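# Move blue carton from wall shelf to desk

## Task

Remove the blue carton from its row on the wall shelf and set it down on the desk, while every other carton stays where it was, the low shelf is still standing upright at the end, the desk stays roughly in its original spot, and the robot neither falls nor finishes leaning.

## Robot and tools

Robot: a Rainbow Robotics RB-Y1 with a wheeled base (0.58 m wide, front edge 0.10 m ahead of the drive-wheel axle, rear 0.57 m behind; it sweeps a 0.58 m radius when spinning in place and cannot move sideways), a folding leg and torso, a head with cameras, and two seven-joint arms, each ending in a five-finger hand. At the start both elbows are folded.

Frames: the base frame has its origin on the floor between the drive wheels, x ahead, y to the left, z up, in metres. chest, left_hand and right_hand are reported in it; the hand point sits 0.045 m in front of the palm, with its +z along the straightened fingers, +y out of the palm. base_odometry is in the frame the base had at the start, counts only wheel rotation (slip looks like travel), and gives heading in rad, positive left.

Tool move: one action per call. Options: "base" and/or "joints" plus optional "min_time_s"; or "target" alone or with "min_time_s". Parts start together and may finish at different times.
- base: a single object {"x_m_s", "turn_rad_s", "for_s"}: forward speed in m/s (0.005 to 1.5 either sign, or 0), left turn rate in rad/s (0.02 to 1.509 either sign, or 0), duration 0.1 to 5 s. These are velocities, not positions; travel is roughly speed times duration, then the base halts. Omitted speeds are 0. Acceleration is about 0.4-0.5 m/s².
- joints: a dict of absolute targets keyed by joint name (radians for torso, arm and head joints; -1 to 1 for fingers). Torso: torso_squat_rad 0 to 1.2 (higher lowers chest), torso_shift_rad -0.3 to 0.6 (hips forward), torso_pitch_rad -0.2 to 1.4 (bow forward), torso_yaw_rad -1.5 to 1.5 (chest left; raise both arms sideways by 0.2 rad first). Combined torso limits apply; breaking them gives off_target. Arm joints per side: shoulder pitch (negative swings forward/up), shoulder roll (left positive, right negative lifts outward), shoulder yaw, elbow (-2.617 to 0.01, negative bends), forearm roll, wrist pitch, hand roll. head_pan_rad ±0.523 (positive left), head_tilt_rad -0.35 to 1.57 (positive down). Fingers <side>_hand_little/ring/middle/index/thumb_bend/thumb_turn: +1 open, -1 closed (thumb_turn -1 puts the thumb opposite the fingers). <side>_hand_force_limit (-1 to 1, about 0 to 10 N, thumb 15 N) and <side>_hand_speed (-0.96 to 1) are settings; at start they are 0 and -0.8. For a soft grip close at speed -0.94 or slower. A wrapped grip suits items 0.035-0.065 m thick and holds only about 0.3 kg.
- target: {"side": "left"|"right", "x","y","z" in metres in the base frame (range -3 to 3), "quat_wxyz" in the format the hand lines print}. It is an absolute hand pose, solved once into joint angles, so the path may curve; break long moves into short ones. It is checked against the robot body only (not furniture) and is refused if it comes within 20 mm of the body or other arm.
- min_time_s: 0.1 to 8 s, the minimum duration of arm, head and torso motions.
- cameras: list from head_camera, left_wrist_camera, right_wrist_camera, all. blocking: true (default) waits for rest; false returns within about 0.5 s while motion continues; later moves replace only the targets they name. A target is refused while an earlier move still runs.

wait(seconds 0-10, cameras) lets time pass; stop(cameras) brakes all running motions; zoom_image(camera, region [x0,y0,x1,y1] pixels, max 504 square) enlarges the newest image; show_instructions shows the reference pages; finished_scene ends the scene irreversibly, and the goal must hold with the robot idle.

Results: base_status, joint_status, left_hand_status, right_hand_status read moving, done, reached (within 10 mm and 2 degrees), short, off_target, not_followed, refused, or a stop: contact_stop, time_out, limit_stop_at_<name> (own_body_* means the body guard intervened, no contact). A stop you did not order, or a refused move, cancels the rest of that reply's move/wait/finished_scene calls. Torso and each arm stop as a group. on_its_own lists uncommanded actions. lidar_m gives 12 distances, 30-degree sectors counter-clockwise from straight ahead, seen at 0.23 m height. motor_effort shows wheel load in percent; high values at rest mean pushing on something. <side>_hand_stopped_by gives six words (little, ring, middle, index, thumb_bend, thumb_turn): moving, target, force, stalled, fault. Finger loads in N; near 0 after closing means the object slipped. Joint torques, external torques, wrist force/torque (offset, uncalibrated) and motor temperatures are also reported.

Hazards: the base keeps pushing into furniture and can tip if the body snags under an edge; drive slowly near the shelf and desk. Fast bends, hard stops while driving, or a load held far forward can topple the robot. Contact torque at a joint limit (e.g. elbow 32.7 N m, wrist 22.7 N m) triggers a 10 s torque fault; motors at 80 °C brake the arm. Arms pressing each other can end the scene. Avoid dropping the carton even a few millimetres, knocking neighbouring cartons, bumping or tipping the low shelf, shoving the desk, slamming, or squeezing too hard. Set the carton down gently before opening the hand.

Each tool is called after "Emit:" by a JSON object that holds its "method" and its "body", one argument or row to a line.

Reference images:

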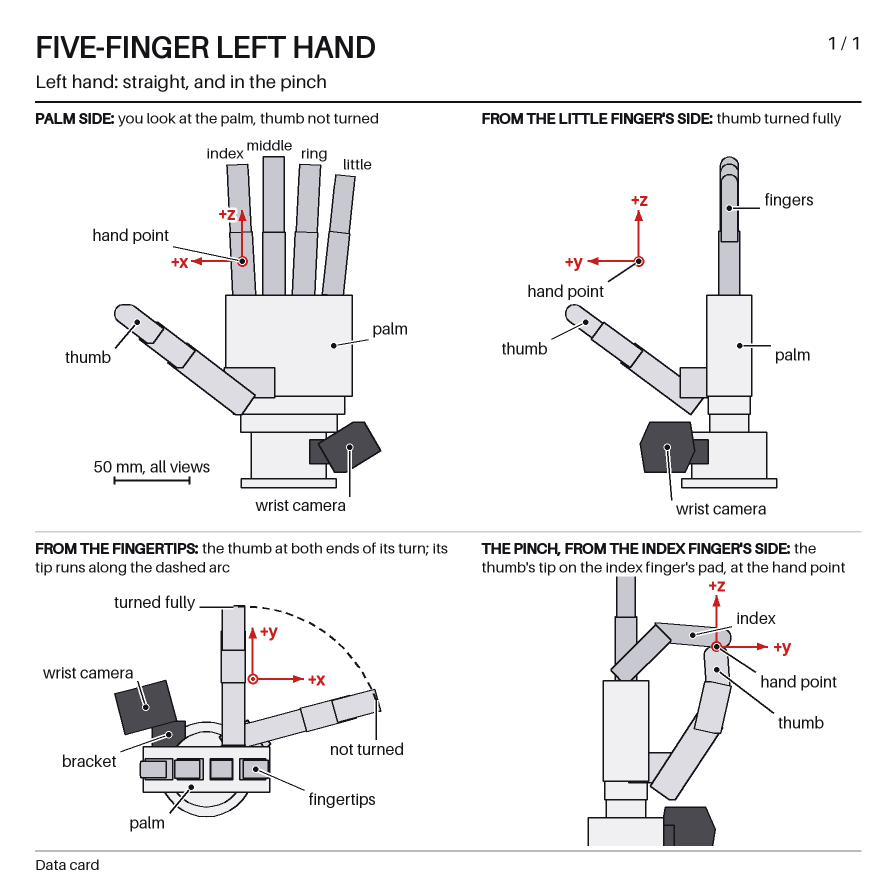

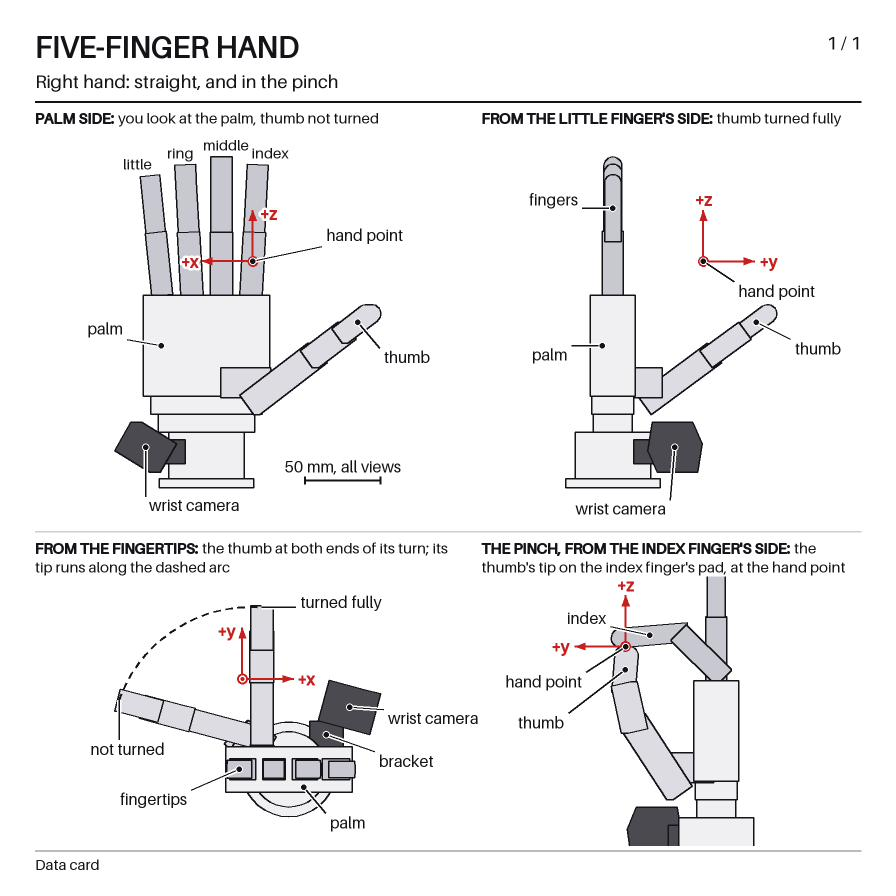

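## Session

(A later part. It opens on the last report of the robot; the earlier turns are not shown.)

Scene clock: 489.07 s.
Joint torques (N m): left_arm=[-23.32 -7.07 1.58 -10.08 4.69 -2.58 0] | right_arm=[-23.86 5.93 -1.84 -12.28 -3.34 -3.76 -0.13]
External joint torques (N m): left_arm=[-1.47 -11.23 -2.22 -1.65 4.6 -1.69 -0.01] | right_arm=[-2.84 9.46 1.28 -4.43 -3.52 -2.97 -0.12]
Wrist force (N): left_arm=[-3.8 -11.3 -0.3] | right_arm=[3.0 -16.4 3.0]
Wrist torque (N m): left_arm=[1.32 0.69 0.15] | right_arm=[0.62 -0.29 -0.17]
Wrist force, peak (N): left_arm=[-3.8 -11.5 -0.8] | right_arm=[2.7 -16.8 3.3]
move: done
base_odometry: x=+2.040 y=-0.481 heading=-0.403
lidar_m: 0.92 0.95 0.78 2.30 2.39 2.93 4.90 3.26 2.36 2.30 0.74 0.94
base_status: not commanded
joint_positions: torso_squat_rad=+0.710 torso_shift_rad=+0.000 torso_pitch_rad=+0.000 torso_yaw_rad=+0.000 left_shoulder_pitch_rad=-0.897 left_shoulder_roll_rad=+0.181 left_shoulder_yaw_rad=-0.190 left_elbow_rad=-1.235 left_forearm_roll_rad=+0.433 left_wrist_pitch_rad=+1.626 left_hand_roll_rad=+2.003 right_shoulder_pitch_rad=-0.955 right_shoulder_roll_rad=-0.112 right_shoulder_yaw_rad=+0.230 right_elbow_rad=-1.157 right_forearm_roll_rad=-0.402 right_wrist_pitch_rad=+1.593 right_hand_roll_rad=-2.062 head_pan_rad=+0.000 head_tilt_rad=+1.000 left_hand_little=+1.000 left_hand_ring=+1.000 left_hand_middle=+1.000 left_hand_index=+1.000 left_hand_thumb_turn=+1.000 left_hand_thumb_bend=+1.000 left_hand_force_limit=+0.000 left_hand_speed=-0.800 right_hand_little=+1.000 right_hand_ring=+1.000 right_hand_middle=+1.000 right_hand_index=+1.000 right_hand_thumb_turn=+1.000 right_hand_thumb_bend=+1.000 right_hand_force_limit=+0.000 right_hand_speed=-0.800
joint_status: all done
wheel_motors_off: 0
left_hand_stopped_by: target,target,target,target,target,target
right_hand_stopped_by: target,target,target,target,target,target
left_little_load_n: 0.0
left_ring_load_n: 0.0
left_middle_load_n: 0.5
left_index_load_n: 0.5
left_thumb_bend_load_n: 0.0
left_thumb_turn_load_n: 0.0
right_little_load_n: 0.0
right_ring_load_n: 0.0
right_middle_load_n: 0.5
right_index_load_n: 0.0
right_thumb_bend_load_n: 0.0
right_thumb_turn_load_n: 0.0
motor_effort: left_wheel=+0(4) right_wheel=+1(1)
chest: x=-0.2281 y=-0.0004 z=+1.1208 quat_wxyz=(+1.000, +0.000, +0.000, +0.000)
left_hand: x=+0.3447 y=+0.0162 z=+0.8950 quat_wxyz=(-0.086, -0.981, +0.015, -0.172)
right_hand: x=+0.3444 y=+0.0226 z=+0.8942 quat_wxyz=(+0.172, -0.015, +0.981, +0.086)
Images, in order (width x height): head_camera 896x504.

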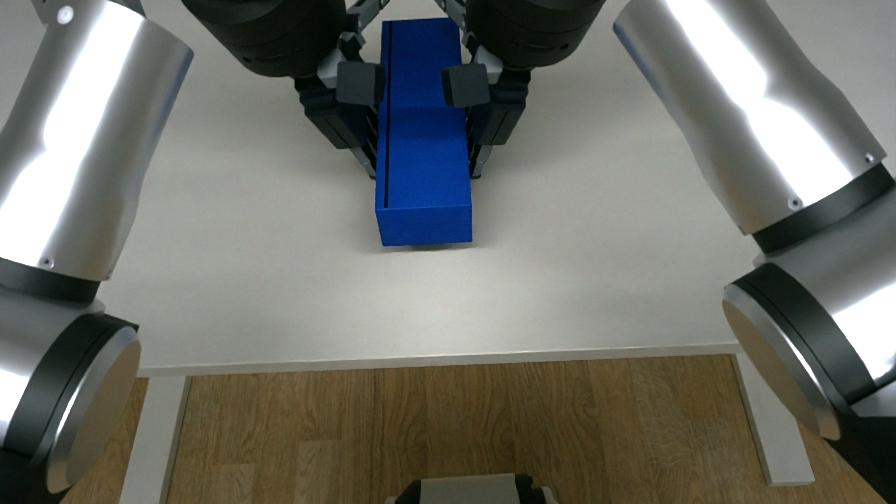

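Emit:
{"method": "move", "body": {
  "joints": {"torso_squat_rad": 0.73},
  "min_time_s": 1.5,
  "cameras": ["head_camera"]
}}

Emit:
{"method": "zoom_image", "body": {
  "camera": "head_camera",
  "region": [330, 180, 520, 287]
}}

Scene clock: 492.57 s.
Joint torques (N m): left_arm=[-23.55 -7.66 1.49 -10.07 4.81 -2.75 0] | right_arm=[-23.82 5.84 -1.71 -12.09 -3.45 -3.89 -0.2]
External joint torques (N m): left_arm=[-1.71 -11.81 -2.31 -1.63 4.71 -1.85 0] | right_arm=[-2.8 9.36 1.41 -4.25 -3.64 -3.1 -0.19]
Wrist force (N): left_arm=[-3.8 -11.1 -0.3] | right_arm=[2.8 -16.5 3.4]
Wrist torque (N m): left_arm=[1.35 0.69 0.15] | right_arm=[0.61 -0.24 -0.19]
Wrist force, peak (N): left_arm=[-3.7 -11.5 -1.0] | right_arm=[2.9 -16.7 3.4]
move: done
base_odometry: x=+2.040 y=-0.481 heading=-0.403
lidar_m: 0.91 0.96 0.77 2.30 2.39 2.91 4.89 3.25 2.38 2.30 0.73 0.95
base_status: not commanded
joint_positions: torso_squat_rad=+0.730 torso_shift_rad=+0.000 torso_pitch_rad=+0.000 torso_yaw_rad=+0.000 left_shoulder_pitch_rad=-0.897 left_shoulder_roll_rad=+0.181 left_shoulder_yaw_rad=-0.190 left_elbow_rad=-1.235 left_forearm_roll_rad=+0.433 left_wrist_pitch_rad=+1.626 left_hand_roll_rad=+2.003 right_shoulder_pitch_rad=-0.955 right_shoulder_roll_rad=-0.112 right_shoulder_yaw_rad=+0.230 right_elbow_rad=-1.157 right_forearm_roll_rad=-0.402 right_wrist_pitch_rad=+1.593 right_hand_roll_rad=-2.062 head_pan_rad=+0.000 head_tilt_rad=+1.000 left_hand_little=+1.000 left_hand_ring=+1.000 left_hand_middle=+1.000 left_hand_index=+1.000 left_hand_thumb_turn=+1.000 left_hand_thumb_bend=+1.000 left_hand_force_limit=+0.000 left_hand_speed=-0.800 right_hand_little=+1.000 right_hand_ring=+1.000 right_hand_middle=+1.000 right_hand_index=+1.000 right_hand_thumb_turn=+1.000 right_hand_thumb_bend=+1.000 right_hand_force_limit=+0.000 right_hand_speed=-0.800
joint_status: all done
wheel_motors_off: 0
left_hand_stopped_by: target,target,target,target,target,target
right_hand_stopped_by: target,target,target,target,target,target
left_little_load_n: 0.0
left_ring_load_n: 0.0
left_middle_load_n: 1.0
left_index_load_n: 0.0
left_thumb_bend_load_n: 0.0
left_thumb_turn_load_n: -0.5
right_little_load_n: 0.0
right_ring_load_n: 0.0
right_middle_load_n: 0.5
right_index_load_n: 0.0
right_thumb_bend_load_n: 0.0
right_thumb_turn_load_n: -0.5
motor_effort: left_wheel=-3(5) right_wheel=+1(1)
chest: x=-0.2281 y=-0.0004 z=+1.1116 quat_wxyz=(+1.000, +0.000, +0.000, +0.000)
left_hand: x=+0.3447 y=+0.0162 z=+0.8857 quat_wxyz=(-0.086, -0.981, +0.015, -0.172)
right_hand: x=+0.3444 y=+0.0226 z=+0.8850 quat_wxyz=(+0.172, -0.015, +0.981, +0.086)
Images, in order (width x height): head_camera 896x504.

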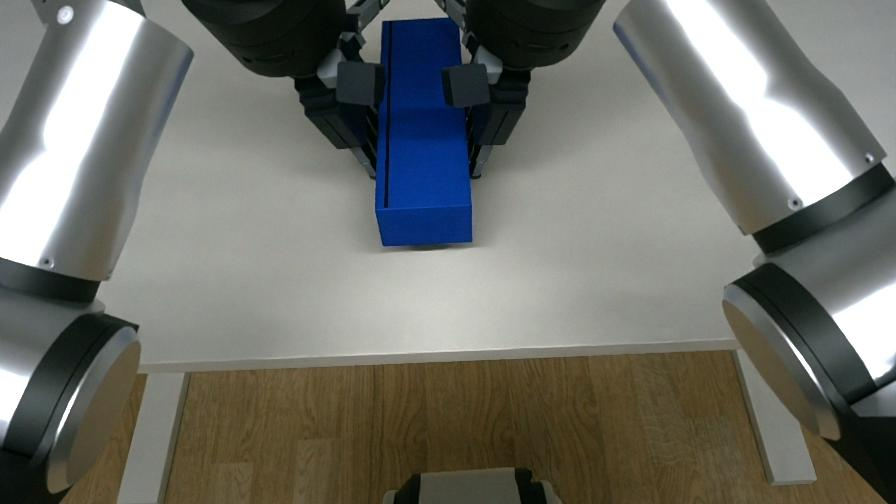

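Scaled by 2.653 from the camera's image (finer frame: 1280x720).

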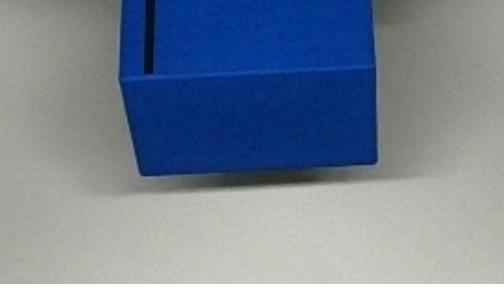

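Emit:
{"method": "move", "body": {
  "joints": {"torso_squat_rad": 0.745},
  "min_time_s": 1.5,
  "cameras": ["head_camera"]
}}

Emit:
{"method": "zoom_image", "body": {
  "camera": "head_camera",
  "region": [370, 220, 490, 270]
}}

Scene clock: 497.50 s.
Joint torques (N m): left_arm=[-23.72 -7.13 1.53 -10.03 4.75 -2.68 -0.03] | right_arm=[-23.87 5.24 -1.61 -12.07 -3.37 -3.78 -0.33]
External joint torques (N m): left_arm=[-1.87 -11.28 -2.27 -1.59 4.65 -1.79 -0.04] | right_arm=[-2.84 8.77 1.51 -4.22 -3.55 -2.99 -0.33]
Wrist force (N): left_arm=[-3.6 -11.1 -1.5] | right_arm=[2.6 -16.1 2.4]
Wrist torque (N m): left_arm=[1.36 0.70 0.14] | right_arm=[0.62 -0.25 -0.19]
Wrist force, peak (N): left_arm=[-3.9 -11.5 -0.6] | right_arm=[2.9 -16.6 3.3]
move: done
base_odometry: x=+2.040 y=-0.481 heading=-0.403
lidar_m: 0.91 0.96 0.77 2.30 2.41 2.92 4.90 3.25 2.36 2.30 0.73 0.95
base_status: not commanded
joint_positions: torso_squat_rad=+0.745 torso_shift_rad=+0.000 torso_pitch_rad=+0.000 torso_yaw_rad=+0.000 left_shoulder_pitch_rad=-0.897 left_shoulder_roll_rad=+0.181 left_shoulder_yaw_rad=-0.190 left_elbow_rad=-1.235 left_forearm_roll_rad=+0.433 left_wrist_pitch_rad=+1.626 left_hand_roll_rad=+2.003 right_shoulder_pitch_rad=-0.955 right_shoulder_roll_rad=-0.112 right_shoulder_yaw_rad=+0.230 right_elbow_rad=-1.157 right_forearm_roll_rad=-0.402 right_wrist_pitch_rad=+1.593 right_hand_roll_rad=-2.062 head_pan_rad=+0.000 head_tilt_rad=+1.000 left_hand_little=+1.000 left_hand_ring=+1.000 left_hand_middle=+1.000 left_hand_index=+1.000 left_hand_thumb_turn=+1.000 left_hand_thumb_bend=+1.000 left_hand_force_limit=+0.000 left_hand_speed=-0.800 right_hand_little=+1.000 right_hand_ring=+1.000 right_hand_middle=+1.000 right_hand_index=+1.000 right_hand_thumb_turn=+1.000 right_hand_thumb_bend=+1.000 right_hand_force_limit=+0.000 right_hand_speed=-0.800
joint_status: all done
wheel_motors_off: 0
left_hand_stopped_by: target,target,target,target,target,target
right_hand_stopped_by: target,target,target,target,target,target
left_little_load_n: 0.0
left_ring_load_n: 0.0
left_middle_load_n: 1.0
left_index_load_n: 0.0
left_thumb_bend_load_n: 0.0
left_thumb_turn_load_n: 0.0
right_little_load_n: 0.0
right_ring_load_n: 0.0
right_middle_load_n: 0.5
right_index_load_n: 0.0
right_thumb_bend_load_n: -0.5
right_thumb_turn_load_n: 0.0
motor_effort: left_wheel=-1(4) right_wheel=+1(1)
chest: x=-0.2281 y=-0.0004 z=+1.1045 quat_wxyz=(+1.000, +0.000, +0.000, +0.000)
left_hand: x=+0.3447 y=+0.0162 z=+0.8787 quat_wxyz=(-0.086, -0.981, +0.015, -0.172)
right_hand: x=+0.3444 y=+0.0226 z=+0.8780 quat_wxyz=(+0.172, -0.015, +0.981, +0.086)
Images, in order (width x height): head_camera 896x504.

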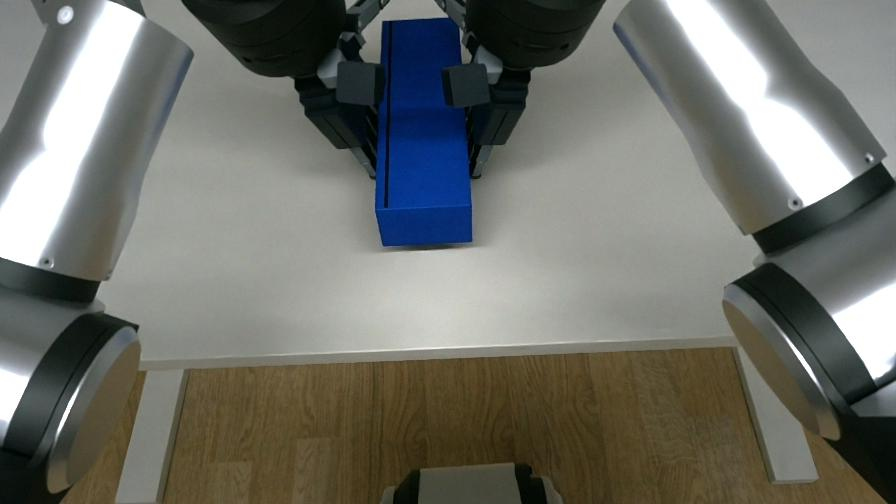

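Scaled by 4.200 from the camera's image (finer frame: 1280x720).

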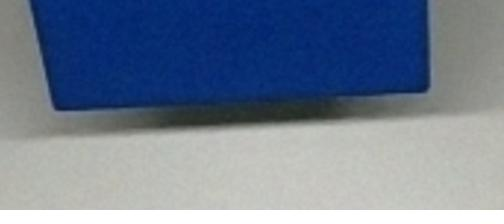

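Emit:
{"method": "move", "body": {
  "joints": {"torso_squat_rad": 0.755},
  "min_time_s": 1
}}

Emit:
{"method": "move", "body": {
  "joints": {"torso_squat_rad": 0.765},
  "min_time_s": 1,
  "cameras": ["head_camera"]
}}

Emit:
{"method": "zoom_image", "body": {
  "camera": "head_camera",
  "region": [370, 220, 490, 270]
}}

Scene clock: 507.00 s.
Joint torques (N m): left_arm=[-23.6 -7.07 2.18 -10.15 4.77 -2.68 0.1] | right_arm=[-24 5.43 -1.9 -12.15 -3.48 -3.65 -0.21]
External joint torques (N m): left_arm=[-1.76 -11.22 -1.62 -1.71 4.67 -1.78 0.09] | right_arm=[-2.97 8.96 1.22 -4.3 -3.67 -2.86 -0.2]
Wrist force (N): left_arm=[-3.9 -11.0 -1.0] | right_arm=[2.5 -16.0 2.8]
Wrist torque (N m): left_arm=[1.37 0.72 0.13] | right_arm=[0.66 -0.23 -0.19]
Wrist force, peak (N): left_arm=[-3.6 -11.4 -1.3] | right_arm=[2.9 -16.5 3.1]
move: done
base_odometry: x=+2.040 y=-0.481 heading=-0.403
lidar_m: 0.91 0.96 0.77 2.31 2.41 2.93 4.89 3.23 2.36 2.30 0.73 0.94
base_status: not commanded
joint_positions: torso_squat_rad=+0.755 torso_shift_rad=+0.000 torso_pitch_rad=+0.000 torso_yaw_rad=+0.000 left_shoulder_pitch_rad=-0.897 left_shoulder_roll_rad=+0.181 left_shoulder_yaw_rad=-0.190 left_elbow_rad=-1.235 left_forearm_roll_rad=+0.433 left_wrist_pitch_rad=+1.626 left_hand_roll_rad=+2.003 right_shoulder_pitch_rad=-0.955 right_shoulder_roll_rad=-0.112 right_shoulder_yaw_rad=+0.230 right_elbow_rad=-1.157 right_forearm_roll_rad=-0.402 right_wrist_pitch_rad=+1.593 right_hand_roll_rad=-2.062 head_pan_rad=+0.000 head_tilt_rad=+1.000 left_hand_little=+1.000 left_hand_ring=+1.000 left_hand_middle=+1.000 left_hand_index=+1.000 left_hand_thumb_turn=+1.000 left_hand_thumb_bend=+1.000 left_hand_force_limit=+0.000 left_hand_speed=-0.800 right_hand_little=+1.000 right_hand_ring=+1.000 right_hand_middle=+1.000 right_hand_index=+1.000 right_hand_thumb_turn=+1.000 right_hand_thumb_bend=+1.000 right_hand_force_limit=+0.000 right_hand_speed=-0.800
joint_status: all done
wheel_motors_off: 0
left_hand_stopped_by: target,target,target,target,target,target
right_hand_stopped_by: target,target,target,target,target,target
left_little_load_n: 0.0
left_ring_load_n: 0.0
left_middle_load_n: 1.0
left_index_load_n: 0.0
left_thumb_bend_load_n: 0.0
left_thumb_turn_load_n: 0.0
right_little_load_n: 0.0
right_ring_load_n: 0.0
right_middle_load_n: 0.5
right_index_load_n: 0.0
right_thumb_bend_load_n: 0.0
right_thumb_turn_load_n: 0.0
motor_effort: left_wheel=-1(5) right_wheel=+1(1)
chest: x=-0.2281 y=-0.0004 z=+1.0997 quat_wxyz=(+1.000, +0.000, +0.000, +0.000)
left_hand: x=+0.3447 y=+0.0162 z=+0.8739 quat_wxyz=(-0.086, -0.981, +0.015, -0.172)
right_hand: x=+0.3444 y=+0.0226 z=+0.8732 quat_wxyz=(+0.172, -0.015, +0.981, +0.086)
pictures: none

Scene clock: 508.27 s.
Joint torques (N m): left_arm=[-23.67 -7.07 1.48 -10.06 4.68 -2.6 -0.07] | right_arm=[-24.03 5.19 -1.26 -12.18 -3.49 -3.88 -0.08]
External joint torques (N m): left_arm=[-1.83 -11.23 -2.32 -1.62 4.58 -1.7 -0.08] | right_arm=[-3.01 8.72 1.85 -4.33 -3.68 -3.09 -0.07]
Wrist force (N): left_arm=[-3.6 -11.2 -1.3] | right_arm=[2.6 -16.0 2.5]
Wrist torque (N m): left_arm=[1.33 0.71 0.14] | right_arm=[0.65 -0.26 -0.20]
Wrist force, peak (N): left_arm=[-3.8 -11.4 -1.0] | right_arm=[3.0 -16.5 3.1]
move: done
base_odometry: x=+2.040 y=-0.481 heading=-0.403
lidar_m: 0.92 0.96 0.77 2.30 2.41 2.92 4.91 3.26 2.36 2.30 0.73 0.95
base_status: not commanded
joint_positions: torso_squat_rad=+0.765 torso_shift_rad=+0.000 torso_pitch_rad=+0.000 torso_yaw_rad=+0.000 left_shoulder_pitch_rad=-0.897 left_shoulder_roll_rad=+0.181 left_shoulder_yaw_rad=-0.190 left_elbow_rad=-1.235 left_forearm_roll_rad=+0.433 left_wrist_pitch_rad=+1.626 left_hand_roll_rad=+2.003 right_shoulder_pitch_rad=-0.955 right_shoulder_roll_rad=-0.112 right_shoulder_yaw_rad=+0.230 right_elbow_rad=-1.157 right_forearm_roll_rad=-0.402 right_wrist_pitch_rad=+1.593 right_hand_roll_rad=-2.062 head_pan_rad=+0.000 head_tilt_rad=+1.000 left_hand_little=+1.000 left_hand_ring=+1.000 left_hand_middle=+1.000 left_hand_index=+1.000 left_hand_thumb_turn=+1.000 left_hand_thumb_bend=+1.000 left_hand_force_limit=+0.000 left_hand_speed=-0.800 right_hand_little=+1.000 right_hand_ring=+1.000 right_hand_middle=+1.000 right_hand_index=+1.000 right_hand_thumb_turn=+1.000 right_hand_thumb_bend=+1.000 right_hand_force_limit=+0.000 right_hand_speed=-0.800
joint_status: all done
wheel_motors_off: 0
left_hand_stopped_by: target,target,target,target,target,target
right_hand_stopped_by: target,target,target,target,target,target
left_little_load_n: 0.0
left_ring_load_n: 0.0
left_middle_load_n: 1.0
left_index_load_n: 0.0
left_thumb_bend_load_n: 0.0
left_thumb_turn_load_n: 0.0
right_little_load_n: 0.0
right_ring_load_n: 0.0
right_middle_load_n: 0.5
right_index_load_n: 0.0
right_thumb_bend_load_n: 0.0
right_thumb_turn_load_n: 0.0
motor_effort: left_wheel=-3(5) right_wheel=+1(1)
chest: x=-0.2281 y=-0.0004 z=+1.0949 quat_wxyz=(+1.000, +0.000, +0.000, +0.000)
left_hand: x=+0.3447 y=+0.0162 z=+0.8691 quat_wxyz=(-0.086, -0.981, +0.015, -0.172)
right_hand: x=+0.3444 y=+0.0226 z=+0.8684 quat_wxyz=(+0.172, -0.015, +0.981, +0.086)
Images, in order (width x height): head_camera 896x504.

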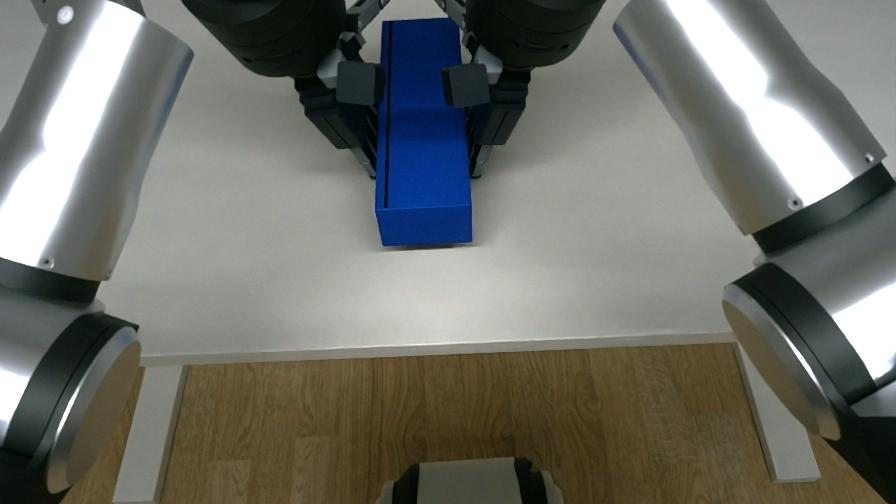

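Scaled by 4.200 from the camera's image (finer frame: 1280x720).

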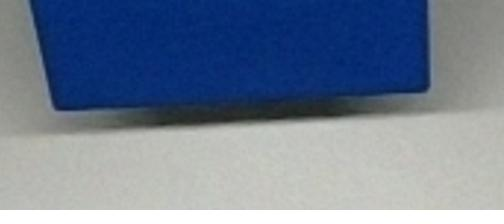

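Emit:
{"method": "move", "body": {
  "joints": {"torso_squat_rad": 0.775},
  "min_time_s": 1
}}

Emit:
{"method": "move", "body": {
  "joints": {"torso_squat_rad": 0.785},
  "min_time_s": 1,
  "cameras": ["head_camera"]
}}

Emit:
{"method": "zoom_image", "body": {
  "camera": "head_camera",
  "region": [370, 220, 490, 270]
}}

Scene clock: 512.60 s.
Joint torques (N m): left_arm=[-23.44 -7.01 1.44 -10.12 4.83 -2.45 -0.09] | right_arm=[-24.19 5.32 -2.2 -12.01 -3.46 -3.86 -0.11]
External joint torques (N m): left_arm=[-1.6 -11.17 -2.37 -1.68 4.73 -1.55 -0.1] | right_arm=[-3.17 8.85 0.92 -4.17 -3.65 -3.07 -0.1]
Wrist force (N): left_arm=[-3.9 -11.2 -0.4] | right_arm=[2.8 -16.5 3.1]
Wrist torque (N m): left_arm=[1.32 0.72 0.14] | right_arm=[0.62 -0.25 -0.19]
Wrist force, peak (N): left_arm=[-3.7 -11.4 -1.5] | right_arm=[2.9 -16.6 3.1]
move: done
base_odometry: x=+2.040 y=-0.481 heading=-0.403
lidar_m: 0.92 0.96 0.77 2.31 2.39 2.91 4.89 3.24 2.37 2.29 0.73 0.95
base_status: not commanded
joint_positions: torso_squat_rad=+0.775 torso_shift_rad=+0.000 torso_pitch_rad=+0.000 torso_yaw_rad=+0.000 left_shoulder_pitch_rad=-0.897 left_shoulder_roll_rad=+0.181 left_shoulder_yaw_rad=-0.190 left_elbow_rad=-1.235 left_forearm_roll_rad=+0.433 left_wrist_pitch_rad=+1.626 left_hand_roll_rad=+2.003 right_shoulder_pitch_rad=-0.955 right_shoulder_roll_rad=-0.112 right_shoulder_yaw_rad=+0.230 right_elbow_rad=-1.157 right_forearm_roll_rad=-0.402 right_wrist_pitch_rad=+1.593 right_hand_roll_rad=-2.062 head_pan_rad=+0.000 head_tilt_rad=+1.000 left_hand_little=+1.000 left_hand_ring=+1.000 left_hand_middle=+1.000 left_hand_index=+1.000 left_hand_thumb_turn=+1.000 left_hand_thumb_bend=+1.000 left_hand_force_limit=+0.000 left_hand_speed=-0.800 right_hand_little=+1.000 right_hand_ring=+1.000 right_hand_middle=+1.000 right_hand_index=+1.000 right_hand_thumb_turn=+1.000 right_hand_thumb_bend=+1.000 right_hand_force_limit=+0.000 right_hand_speed=-0.800
joint_status: all done
wheel_motors_off: 0
left_hand_stopped_by: target,target,target,target,target,target
right_hand_stopped_by: target,target,target,target,target,target
left_little_load_n: 0.0
left_ring_load_n: 0.0
left_middle_load_n: 1.0
left_index_load_n: 0.0
left_thumb_bend_load_n: 0.0
left_thumb_turn_load_n: 0.0
right_little_load_n: 0.0
right_ring_load_n: 0.5
right_middle_load_n: 0.5
right_index_load_n: 0.0
right_thumb_bend_load_n: 0.0
right_thumb_turn_load_n: 0.0
motor_effort: left_wheel=+0(7) right_wheel=+1(1)
chest: x=-0.2281 y=-0.0004 z=+1.0900 quat_wxyz=(+1.000, +0.000, +0.000, +0.000)
left_hand: x=+0.3447 y=+0.0162 z=+0.8642 quat_wxyz=(-0.086, -0.981, +0.015, -0.172)
right_hand: x=+0.3444 y=+0.0226 z=+0.8635 quat_wxyz=(+0.172, -0.015, +0.981, +0.086)
pictures: none

Scene clock: 513.87 s.
Joint torques (N m): left_arm=[-23.94 -7.05 1.73 -10 4.62 -2.62 0.01] | right_arm=[-23.62 5.4 -1.91 -12.23 -3.46 -3.76 0.09]
External joint torques (N m): left_arm=[-2.1 -11.21 -2.08 -1.57 4.52 -1.72 0] | right_arm=[-2.59 8.93 1.21 -4.38 -3.65 -2.97 0.1]
Wrist force (N): left_arm=[-3.7 -11.2 -1.4] | right_arm=[2.6 -15.9 2.2]
Wrist torque (N m): left_arm=[1.34 0.70 0.14] | right_arm=[0.68 -0.25 -0.18]
Wrist force, peak (N): left_arm=[-3.9 -11.4 -0.5] | right_arm=[2.7 -16.5 3.2]
move: done
base_odometry: x=+2.040 y=-0.481 heading=-0.403
lidar_m: 0.90 0.96 0.77 2.31 2.40 2.91 4.90 3.25 2.35 2.30 0.73 0.95
base_status: not commanded
joint_positions: torso_squat_rad=+0.785 torso_shift_rad=+0.000 torso_pitch_rad=+0.000 torso_yaw_rad=+0.000 left_shoulder_pitch_rad=-0.897 left_shoulder_roll_rad=+0.181 left_shoulder_yaw_rad=-0.190 left_elbow_rad=-1.235 left_forearm_roll_rad=+0.433 left_wrist_pitch_rad=+1.626 left_hand_roll_rad=+2.003 right_shoulder_pitch_rad=-0.955 right_shoulder_roll_rad=-0.112 right_shoulder_yaw_rad=+0.230 right_elbow_rad=-1.157 right_forearm_roll_rad=-0.402 right_wrist_pitch_rad=+1.593 right_hand_roll_rad=-2.062 head_pan_rad=+0.000 head_tilt_rad=+1.000 left_hand_little=+1.000 left_hand_ring=+1.000 left_hand_middle=+1.000 left_hand_index=+1.000 left_hand_thumb_turn=+1.000 left_hand_thumb_bend=+1.000 left_hand_force_limit=+0.000 left_hand_speed=-0.800 right_hand_little=+1.000 right_hand_ring=+1.000 right_hand_middle=+1.000 right_hand_index=+1.000 right_hand_thumb_turn=+1.000 right_hand_thumb_bend=+1.000 right_hand_force_limit=+0.000 right_hand_speed=-0.800
joint_status: all done
wheel_motors_off: 0
left_hand_stopped_by: target,target,target,target,target,target
right_hand_stopped_by: target,target,target,target,target,target
left_little_load_n: 0.0
left_ring_load_n: 0.5
left_middle_load_n: 0.5
left_index_load_n: 0.0
left_thumb_bend_load_n: 0.0
left_thumb_turn_load_n: 0.0
right_little_load_n: 0.0
right_ring_load_n: 0.0
right_middle_load_n: 0.5
right_index_load_n: 0.0
right_thumb_bend_load_n: 0.0
right_thumb_turn_load_n: 0.0
motor_effort: left_wheel=-2(5) right_wheel=+1(1)
chest: x=-0.2281 y=-0.0004 z=+1.0851 quat_wxyz=(+1.000, +0.000, +0.000, +0.000)
left_hand: x=+0.3447 y=+0.0162 z=+0.8593 quat_wxyz=(-0.086, -0.981, +0.015, -0.172)
right_hand: x=+0.3444 y=+0.0226 z=+0.8586 quat_wxyz=(+0.172, -0.015, +0.981, +0.086)
Images, in order (width x height): head_camera 896x504.

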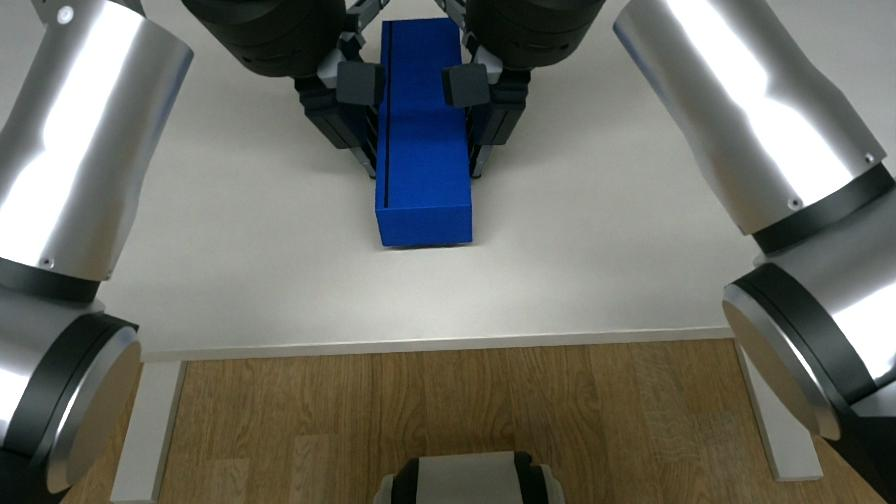

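Scaled by 4.200 from the camera's image (finer frame: 1280x720).

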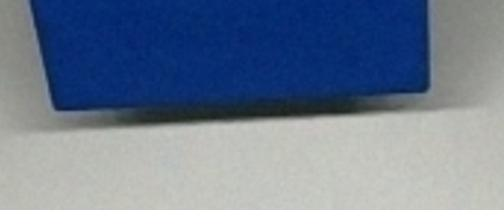

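Emit:
{"method": "move", "body": {
  "joints": {"torso_squat_rad": 0.805},
  "min_time_s": 1.5,
  "cameras": ["head_camera"]
}}

Emit:
{"method": "zoom_image", "body": {
  "camera": "head_camera",
  "region": [370, 220, 490, 270]
}}

Scene clock: 518.30 s.
Joint torques (N m): left_arm=[-24.07 -6.61 2.16 -10.17 4.9 -2.65 -0.09] | right_arm=[-24.42 5.92 -2.03 -12.19 -3.65 -3.81 -0.2]
External joint torques (N m): left_arm=[-2.23 -10.77 -1.64 -1.74 4.8 -1.75 -0.1] | right_arm=[-3.39 9.45 1.08 -4.35 -3.84 -3.02 -0.19]
Wrist force (N): left_arm=[-3.8 -11.2 -0.3] | right_arm=[2.7 -16.2 3.2]
Wrist torque (N m): left_arm=[1.33 0.69 0.16] | right_arm=[0.68 -0.23 -0.20]
Wrist force, peak (N): left_arm=[-3.7 -11.4 -1.2] | right_arm=[2.8 -16.5 3.3]
move: done
base_odometry: x=+2.040 y=-0.481 heading=-0.403
lidar_m: 0.91 0.96 0.76 2.30 2.39 2.92 4.90 3.26 2.37 2.29 0.74 0.95
base_status: not commanded
joint_positions: torso_squat_rad=+0.805 torso_shift_rad=+0.000 torso_pitch_rad=+0.000 torso_yaw_rad=+0.000 left_shoulder_pitch_rad=-0.897 left_shoulder_roll_rad=+0.181 left_shoulder_yaw_rad=-0.190 left_elbow_rad=-1.235 left_forearm_roll_rad=+0.433 left_wrist_pitch_rad=+1.626 left_hand_roll_rad=+2.003 right_shoulder_pitch_rad=-0.955 right_shoulder_roll_rad=-0.112 right_shoulder_yaw_rad=+0.230 right_elbow_rad=-1.157 right_forearm_roll_rad=-0.402 right_wrist_pitch_rad=+1.593 right_hand_roll_rad=-2.062 head_pan_rad=+0.000 head_tilt_rad=+1.000 left_hand_little=+1.000 left_hand_ring=+1.000 left_hand_middle=+1.000 left_hand_index=+1.000 left_hand_thumb_turn=+1.000 left_hand_thumb_bend=+1.000 left_hand_force_limit=+0.000 left_hand_speed=-0.800 right_hand_little=+1.000 right_hand_ring=+1.000 right_hand_middle=+1.000 right_hand_index=+1.000 right_hand_thumb_turn=+1.000 right_hand_thumb_bend=+1.000 right_hand_force_limit=+0.000 right_hand_speed=-0.800
joint_status: all done
wheel_motors_off: 0
left_hand_stopped_by: target,target,target,target,target,target
right_hand_stopped_by: target,target,target,target,target,target
left_little_load_n: 0.0
left_ring_load_n: 0.5
left_middle_load_n: 1.0
left_index_load_n: 0.0
left_thumb_bend_load_n: -0.5
left_thumb_turn_load_n: 0.0
right_little_load_n: 0.0
right_ring_load_n: 0.0
right_middle_load_n: 0.5
right_index_load_n: 0.0
right_thumb_bend_load_n: 0.0
right_thumb_turn_load_n: 0.0
motor_effort: left_wheel=+0(5) right_wheel=+1(1)
chest: x=-0.2281 y=-0.0004 z=+1.0751 quat_wxyz=(+1.000, +0.000, +0.000, +0.000)
left_hand: x=+0.3447 y=+0.0162 z=+0.8493 quat_wxyz=(-0.086, -0.981, +0.015, -0.172)
right_hand: x=+0.3444 y=+0.0226 z=+0.8486 quat_wxyz=(+0.172, -0.015, +0.981, +0.086)
Images, in order (width x height): head_camera 896x504.

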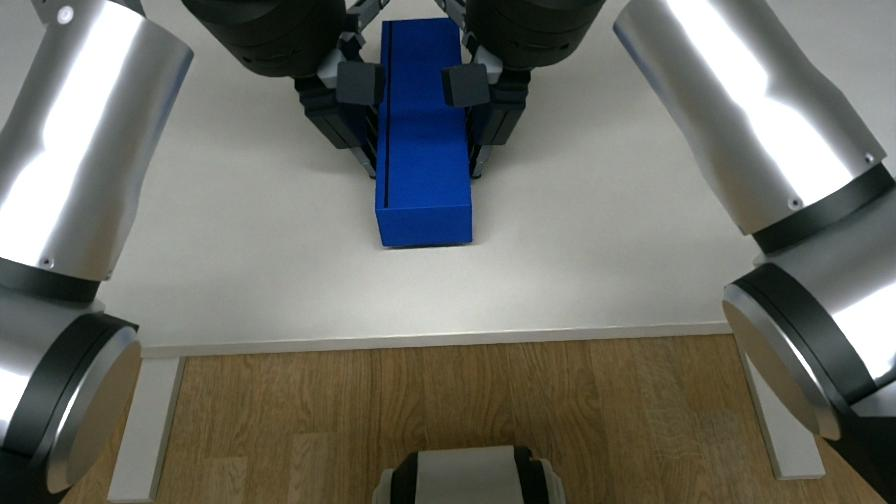

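Scaled by 4.200 from the camera's image (finer frame: 1280x720).

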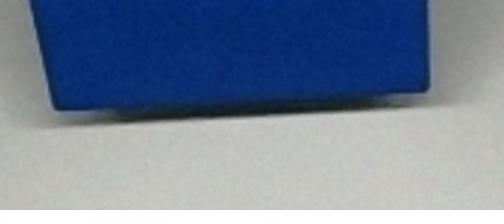

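Emit:
{"method": "move", "body": {
  "joints": {"torso_squat_rad": 0.815},
  "min_time_s": 1
}}

Emit:
{"method": "move", "body": {
  "joints": {"torso_squat_rad": 0.822},
  "min_time_s": 1,
  "cameras": ["head_camera"]
}}

Emit:
{"method": "zoom_image", "body": {
  "camera": "head_camera",
  "region": [370, 220, 490, 270]
}}

Scene clock: 523.73 s.
Joint torques (N m): left_arm=[-23.56 -7.2 1.59 -10.07 4.64 -2.71 -0.03] | right_arm=[-24.37 5.22 -2.2 -12.08 -3.42 -3.92 -0.02]
External joint torques (N m): left_arm=[-1.72 -11.36 -2.22 -1.63 4.54 -1.82 -0.04] | right_arm=[-3.35 8.75 0.92 -4.24 -3.61 -3.13 -0.01]
Wrist force (N): left_arm=[-3.7 -11.4 -1.4] | right_arm=[2.3 -15.8 2.2]
Wrist torque (N m): left_arm=[1.30 0.71 0.14] | right_arm=[0.69 -0.21 -0.20]
Wrist force, peak (N): left_arm=[-3.7 -11.4 -1.4] | right_arm=[2.6 -16.5 3.5]
move: done
base_odometry: x=+2.040 y=-0.481 heading=-0.403
lidar_m: 0.91 0.96 0.76 2.31 2.41 2.91 4.91 3.25 2.37 2.30 0.74 0.95
base_status: not commanded
joint_positions: torso_squat_rad=+0.815 torso_shift_rad=+0.000 torso_pitch_rad=+0.000 torso_yaw_rad=+0.000 left_shoulder_pitch_rad=-0.897 left_shoulder_roll_rad=+0.181 left_shoulder_yaw_rad=-0.190 left_elbow_rad=-1.235 left_forearm_roll_rad=+0.433 left_wrist_pitch_rad=+1.626 left_hand_roll_rad=+2.003 right_shoulder_pitch_rad=-0.955 right_shoulder_roll_rad=-0.112 right_shoulder_yaw_rad=+0.230 right_elbow_rad=-1.157 right_forearm_roll_rad=-0.402 right_wrist_pitch_rad=+1.593 right_hand_roll_rad=-2.062 head_pan_rad=+0.000 head_tilt_rad=+1.000 left_hand_little=+1.000 left_hand_ring=+1.000 left_hand_middle=+1.000 left_hand_index=+1.000 left_hand_thumb_turn=+1.000 left_hand_thumb_bend=+1.000 left_hand_force_limit=+0.000 left_hand_speed=-0.800 right_hand_little=+1.000 right_hand_ring=+1.000 right_hand_middle=+1.000 right_hand_index=+1.000 right_hand_thumb_turn=+1.000 right_hand_thumb_bend=+1.000 right_hand_force_limit=+0.000 right_hand_speed=-0.800
joint_status: all done
wheel_motors_off: 0
left_hand_stopped_by: target,target,target,target,target,target
right_hand_stopped_by: target,target,target,target,target,target
left_little_load_n: 0.0
left_ring_load_n: 0.5
left_middle_load_n: 0.5
left_index_load_n: 0.0
left_thumb_bend_load_n: -0.5
left_thumb_turn_load_n: 0.0
right_little_load_n: -0.5
right_ring_load_n: 0.0
right_middle_load_n: 0.5
right_index_load_n: 0.0
right_thumb_bend_load_n: 0.0
right_thumb_turn_load_n: 0.0
motor_effort: left_wheel=-3(7) right_wheel=+1(1)
chest: x=-0.2281 y=-0.0004 z=+1.0701 quat_wxyz=(+1.000, +0.000, +0.000, +0.000)
left_hand: x=+0.3447 y=+0.0162 z=+0.8442 quat_wxyz=(-0.086, -0.981, +0.015, -0.172)
right_hand: x=+0.3444 y=+0.0226 z=+0.8435 quat_wxyz=(+0.172, -0.015, +0.981, +0.086)
pictures: none

Scene clock: 525.03 s.
Joint torques (N m): left_arm=[-23.75 -7.16 1.55 -10.04 4.73 -2.62 -0.12] | right_arm=[-24.51 5.73 -2.28 -12.18 -3.55 -3.74 -0.12]
External joint torques (N m): left_arm=[-1.9 -11.31 -2.25 -1.6 4.63 -1.72 -0.13] | right_arm=[-3.48 9.26 0.83 -4.34 -3.74 -2.95 -0.11]
Wrist force (N): left_arm=[-3.7 -11.1 -1.4] | right_arm=[2.7 -15.8 2.2]
Wrist torque (N m): left_arm=[1.35 0.70 0.13] | right_arm=[0.69 -0.26 -0.19]
Wrist force, peak (N): left_arm=[-3.7 -11.3 -1.5] | right_arm=[2.8 -16.5 3.1]
move: done
base_odometry: x=+2.040 y=-0.481 heading=-0.403
lidar_m: 0.91 0.96 0.76 2.31 2.40 2.91 4.90 3.25 2.36 2.30 0.74 0.95
base_status: not commanded
joint_positions: torso_squat_rad=+0.822 torso_shift_rad=+0.000 torso_pitch_rad=+0.000 torso_yaw_rad=+0.000 left_shoulder_pitch_rad=-0.897 left_shoulder_roll_rad=+0.181 left_shoulder_yaw_rad=-0.190 left_elbow_rad=-1.235 left_forearm_roll_rad=+0.433 left_wrist_pitch_rad=+1.626 left_hand_roll_rad=+2.003 right_shoulder_pitch_rad=-0.955 right_shoulder_roll_rad=-0.112 right_shoulder_yaw_rad=+0.230 right_elbow_rad=-1.157 right_forearm_roll_rad=-0.402 right_wrist_pitch_rad=+1.593 right_hand_roll_rad=-2.062 head_pan_rad=+0.000 head_tilt_rad=+1.000 left_hand_little=+1.000 left_hand_ring=+1.000 left_hand_middle=+1.000 left_hand_index=+1.000 left_hand_thumb_turn=+1.000 left_hand_thumb_bend=+1.000 left_hand_force_limit=+0.000 left_hand_speed=-0.800 right_hand_little=+1.000 right_hand_ring=+1.000 right_hand_middle=+1.000 right_hand_index=+1.000 right_hand_thumb_turn=+1.000 right_hand_thumb_bend=+1.000 right_hand_force_limit=+0.000 right_hand_speed=-0.800
joint_status: all done
wheel_motors_off: 0
left_hand_stopped_by: target,target,target,target,target,target
right_hand_stopped_by: target,target,target,target,target,target
left_little_load_n: 0.0
left_ring_load_n: 0.5
left_middle_load_n: 1.0
left_index_load_n: 0.0
left_thumb_bend_load_n: 0.0
left_thumb_turn_load_n: 0.0
right_little_load_n: 0.0
right_ring_load_n: 0.0
right_middle_load_n: 0.5
right_index_load_n: 0.0
right_thumb_bend_load_n: 0.0
right_thumb_turn_load_n: 0.0
motor_effort: left_wheel=-2(6) right_wheel=+1(1)
chest: x=-0.2281 y=-0.0004 z=+1.0665 quat_wxyz=(+1.000, +0.000, +0.000, +0.000)
left_hand: x=+0.3447 y=+0.0162 z=+0.8406 quat_wxyz=(-0.086, -0.981, +0.015, -0.172)
right_hand: x=+0.3444 y=+0.0226 z=+0.8399 quat_wxyz=(+0.172, -0.015, +0.981, +0.086)
Images, in order (width x height): head_camera 896x504.

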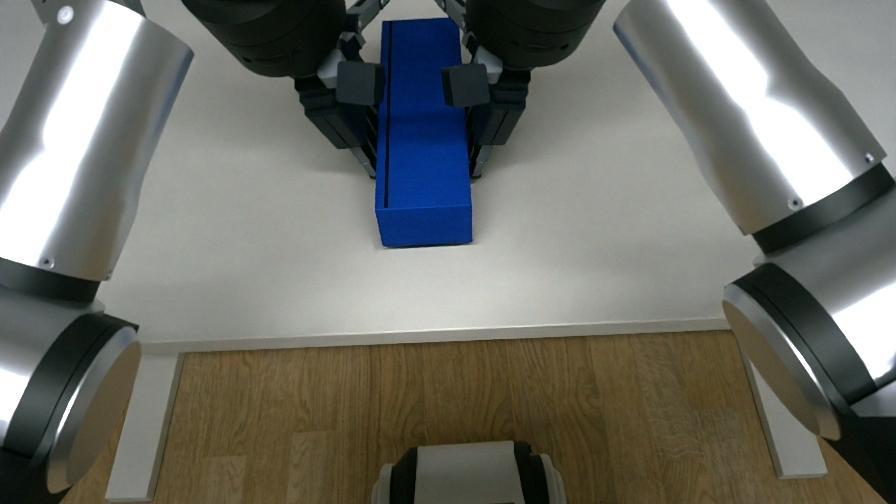

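Scaled by 4.200 from the camera's image (finer frame: 1280x720).

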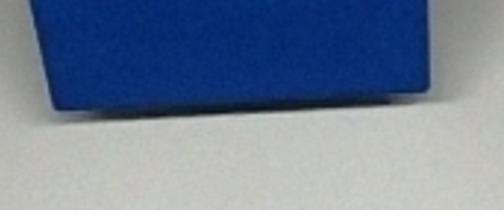

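Emit:
{"method": "move", "body": {
  "joints": {"torso_squat_rad": 0.83},
  "min_time_s": 1,
  "cameras": ["head_camera"]
}}

Emit:
{"method": "zoom_image", "body": {
  "camera": "head_camera",
  "region": [370, 220, 490, 270]
}}

Scene clock: 528.87 s.
Joint torques (N m): left_arm=[-23.79 -7.33 1.97 -9.98 4.62 -2.72 -0.02] | right_arm=[-24.17 5.31 -1.59 -12.06 -3.58 -4 -0.24]
External joint torques (N m): left_arm=[-1.94 -11.49 -1.83 -1.54 4.52 -1.83 -0.02] | right_arm=[-3.14 8.84 1.53 -4.22 -3.77 -3.22 -0.23]
Wrist force (N): left_arm=[-3.9 -11.1 -0.5] | right_arm=[2.6 -16.1 3.2]
Wrist torque (N m): left_arm=[1.35 0.70 0.14] | right_arm=[0.69 -0.22 -0.21]
Wrist force, peak (N): left_arm=[-3.9 -11.4 -0.6] | right_arm=[2.7 -16.5 3.2]
move: done
base_odometry: x=+2.040 y=-0.481 heading=-0.403
lidar_m: 0.92 0.96 0.77 2.31 2.40 2.91 4.90 3.26 2.36 2.30 0.73 0.95
base_status: not commanded
joint_positions: torso_squat_rad=+0.830 torso_shift_rad=+0.000 torso_pitch_rad=+0.000 torso_yaw_rad=+0.000 left_shoulder_pitch_rad=-0.897 left_shoulder_roll_rad=+0.181 left_shoulder_yaw_rad=-0.190 left_elbow_rad=-1.235 left_forearm_roll_rad=+0.433 left_wrist_pitch_rad=+1.626 left_hand_roll_rad=+2.003 right_shoulder_pitch_rad=-0.955 right_shoulder_roll_rad=-0.112 right_shoulder_yaw_rad=+0.230 right_elbow_rad=-1.157 right_forearm_roll_rad=-0.402 right_wrist_pitch_rad=+1.593 right_hand_roll_rad=-2.062 head_pan_rad=+0.000 head_tilt_rad=+1.000 left_hand_little=+1.000 left_hand_ring=+1.000 left_hand_middle=+1.000 left_hand_index=+1.000 left_hand_thumb_turn=+1.000 left_hand_thumb_bend=+1.000 left_hand_force_limit=+0.000 left_hand_speed=-0.800 right_hand_little=+1.000 right_hand_ring=+1.000 right_hand_middle=+1.000 right_hand_index=+1.000 right_hand_thumb_turn=+1.000 right_hand_thumb_bend=+1.000 right_hand_force_limit=+0.000 right_hand_speed=-0.800
joint_status: all done
wheel_motors_off: 0
left_hand_stopped_by: target,target,target,target,target,target
right_hand_stopped_by: target,target,target,target,target,target
left_little_load_n: 0.0
left_ring_load_n: 0.0
left_middle_load_n: 1.0
left_index_load_n: 0.0
left_thumb_bend_load_n: 0.0
left_thumb_turn_load_n: 0.0
right_little_load_n: 0.0
right_ring_load_n: 0.0
right_middle_load_n: 0.5
right_index_load_n: 0.0
right_thumb_bend_load_n: -0.5
right_thumb_turn_load_n: 0.0
motor_effort: left_wheel=-2(5) right_wheel=+1(1)
chest: x=-0.2281 y=-0.0004 z=+1.0624 quat_wxyz=(+1.000, +0.000, +0.000, +0.000)
left_hand: x=+0.3447 y=+0.0162 z=+0.8365 quat_wxyz=(-0.086, -0.981, +0.015, -0.172)
right_hand: x=+0.3444 y=+0.0226 z=+0.8358 quat_wxyz=(+0.172, -0.015, +0.981, +0.086)
Images, in order (width x height): head_camera 896x504.

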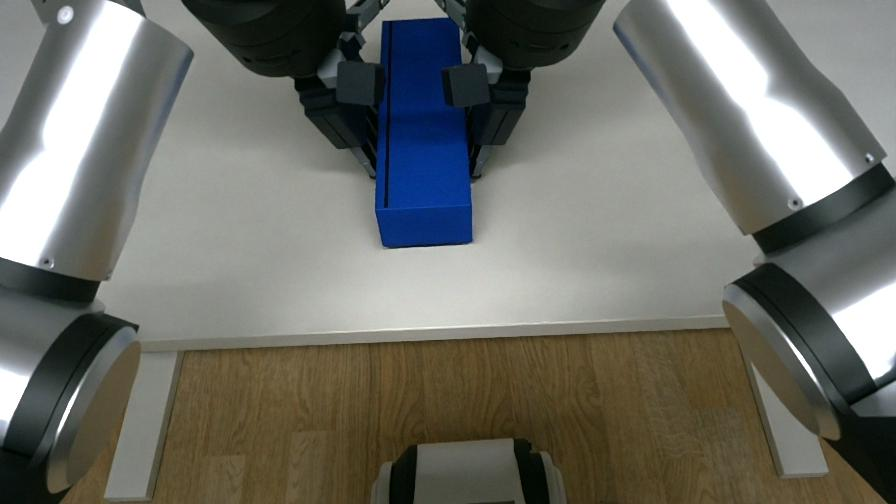

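Scaled by 4.200 from the camera's image (finer frame: 1280x720).

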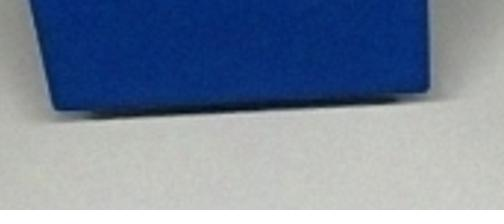

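Emit:
{"method": "move", "body": {
  "joints": {"torso_squat_rad": 0.836},
  "min_time_s": 1
}}

Emit:
{"method": "move", "body": {
  "joints": {"torso_squat_rad": 0.841},
  "min_time_s": 1,
  "cameras": ["head_camera"]
}}

Emit:
{"method": "zoom_image", "body": {
  "camera": "head_camera",
  "region": [370, 220, 490, 270]
}}

Scene clock: 533.07 s.
Joint torques (N m): left_arm=[-23.44 -7.14 1.41 -10.09 4.7 -2.66 0.14] | right_arm=[-24.07 5.57 -1.62 -11.93 -3.54 -3.73 -0.11]
External joint torques (N m): left_arm=[-1.6 -11.29 -2.4 -1.66 4.6 -1.76 0.13] | right_arm=[-3.04 9.09 1.5 -4.08 -3.73 -2.94 -0.11]
Wrist force (N): left_arm=[-3.8 -11.1 -0.4] | right_arm=[2.9 -16.3 3.0]
Wrist torque (N m): left_arm=[1.34 0.68 0.15] | right_arm=[0.67 -0.25 -0.18]
Wrist force, peak (N): left_arm=[-3.9 -11.5 -0.3] | right_arm=[3.2 -16.5 3.1]
move: done
base_odometry: x=+2.040 y=-0.481 heading=-0.403
lidar_m: 0.91 0.96 0.77 2.31 2.41 2.92 4.90 3.26 2.36 2.30 0.73 0.95
base_status: not commanded
joint_positions: torso_squat_rad=+0.836 torso_shift_rad=+0.000 torso_pitch_rad=+0.000 torso_yaw_rad=+0.000 left_shoulder_pitch_rad=-0.897 left_shoulder_roll_rad=+0.181 left_shoulder_yaw_rad=-0.190 left_elbow_rad=-1.235 left_forearm_roll_rad=+0.433 left_wrist_pitch_rad=+1.626 left_hand_roll_rad=+2.003 right_shoulder_pitch_rad=-0.955 right_shoulder_roll_rad=-0.112 right_shoulder_yaw_rad=+0.230 right_elbow_rad=-1.157 right_forearm_roll_rad=-0.402 right_wrist_pitch_rad=+1.593 right_hand_roll_rad=-2.062 head_pan_rad=+0.000 head_tilt_rad=+1.000 left_hand_little=+1.000 left_hand_ring=+1.000 left_hand_middle=+1.000 left_hand_index=+1.000 left_hand_thumb_turn=+1.000 left_hand_thumb_bend=+1.000 left_hand_force_limit=+0.000 left_hand_speed=-0.800 right_hand_little=+1.000 right_hand_ring=+1.000 right_hand_middle=+1.000 right_hand_index=+1.000 right_hand_thumb_turn=+1.000 right_hand_thumb_bend=+1.000 right_hand_force_limit=+0.000 right_hand_speed=-0.800
joint_status: all done
wheel_motors_off: 0
left_hand_stopped_by: target,target,target,target,target,target
right_hand_stopped_by: target,target,target,target,target,target
left_little_load_n: 0.0
left_ring_load_n: 0.0
left_middle_load_n: 0.5
left_index_load_n: 0.0
left_thumb_bend_load_n: -0.5
left_thumb_turn_load_n: 0.0
right_little_load_n: 0.0
right_ring_load_n: 0.0
right_middle_load_n: 0.5
right_index_load_n: 0.0
right_thumb_bend_load_n: 0.0
right_thumb_turn_load_n: 0.5
motor_effort: left_wheel=-1(5) right_wheel=+1(1)
chest: x=-0.2281 y=-0.0004 z=+1.0593 quat_wxyz=(+1.000, +0.000, +0.000, +0.000)
left_hand: x=+0.3447 y=+0.0162 z=+0.8334 quat_wxyz=(-0.086, -0.981, +0.015, -0.172)
right_hand: x=+0.3444 y=+0.0226 z=+0.8327 quat_wxyz=(+0.172, -0.015, +0.981, +0.086)
pictures: none

Scene clock: 534.37 s.
Joint torques (N m): left_arm=[-23.51 -7.26 1.7 -10.2 4.81 -2.7 0.04] | right_arm=[-24.26 5.88 -1.81 -12.08 -3.5 -3.74 -0.12]
External joint torques (N m): left_arm=[-1.67 -11.42 -2.1 -1.77 4.71 -1.81 0.03] | right_arm=[-3.23 9.41 1.3 -4.23 -3.69 -2.95 -0.12]
Wrist force (N): left_arm=[-3.9 -11.3 -0.5] | right_arm=[2.7 -16.2 3.0]
Wrist torque (N m): left_arm=[1.32 0.71 0.15] | right_arm=[0.68 -0.22 -0.21]
Wrist force, peak (N): left_arm=[-3.7 -11.4 -1.5] | right_arm=[2.8 -16.5 3.1]
move: done
base_odometry: x=+2.040 y=-0.481 heading=-0.403
lidar_m: 0.91 0.95 0.76 2.31 2.40 2.91 4.90 3.26 2.37 2.30 0.74 0.95
base_status: not commanded
joint_positions: torso_squat_rad=+0.841 torso_shift_rad=+0.000 torso_pitch_rad=+0.000 torso_yaw_rad=+0.000 left_shoulder_pitch_rad=-0.897 left_shoulder_roll_rad=+0.181 left_shoulder_yaw_rad=-0.190 left_elbow_rad=-1.235 left_forearm_roll_rad=+0.433 left_wrist_pitch_rad=+1.626 left_hand_roll_rad=+2.003 right_shoulder_pitch_rad=-0.955 right_shoulder_roll_rad=-0.112 right_shoulder_yaw_rad=+0.230 right_elbow_rad=-1.157 right_forearm_roll_rad=-0.402 right_wrist_pitch_rad=+1.593 right_hand_roll_rad=-2.062 head_pan_rad=+0.000 head_tilt_rad=+1.000 left_hand_little=+1.000 left_hand_ring=+1.000 left_hand_middle=+1.000 left_hand_index=+1.000 left_hand_thumb_turn=+1.000 left_hand_thumb_bend=+1.000 left_hand_force_limit=+0.000 left_hand_speed=-0.800 right_hand_little=+1.000 right_hand_ring=+1.000 right_hand_middle=+1.000 right_hand_index=+1.000 right_hand_thumb_turn=+1.000 right_hand_thumb_bend=+1.000 right_hand_force_limit=+0.000 right_hand_speed=-0.800
joint_status: all done
wheel_motors_off: 0
left_hand_stopped_by: target,target,target,target,target,target
right_hand_stopped_by: target,target,target,target,target,target
left_little_load_n: 0.0
left_ring_load_n: 0.5
left_middle_load_n: 0.5
left_index_load_n: 0.0
left_thumb_bend_load_n: 0.0
left_thumb_turn_load_n: 0.0
right_little_load_n: 0.0
right_ring_load_n: 0.0
right_middle_load_n: 0.5
right_index_load_n: 0.5
right_thumb_bend_load_n: 0.0
right_thumb_turn_load_n: 0.0
motor_effort: left_wheel=-3(5) right_wheel=+1(2)
chest: x=-0.2281 y=-0.0004 z=+1.0567 quat_wxyz=(+1.000, +0.000, +0.000, +0.000)
left_hand: x=+0.3447 y=+0.0162 z=+0.8308 quat_wxyz=(-0.086, -0.981, +0.015, -0.172)
right_hand: x=+0.3444 y=+0.0226 z=+0.8301 quat_wxyz=(+0.172, -0.015, +0.981, +0.086)
Images, in order (width x height): head_camera 896x504.

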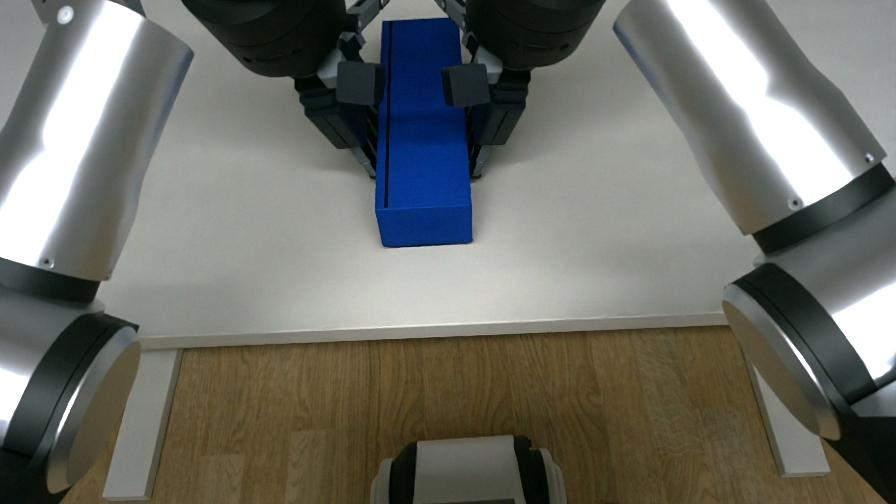

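Scaled by 4.200 from the camera's image (finer frame: 1280x720).

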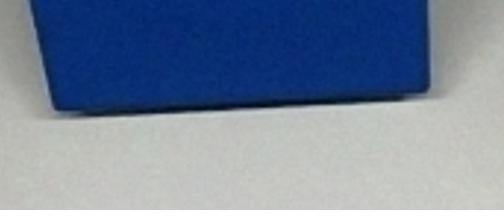

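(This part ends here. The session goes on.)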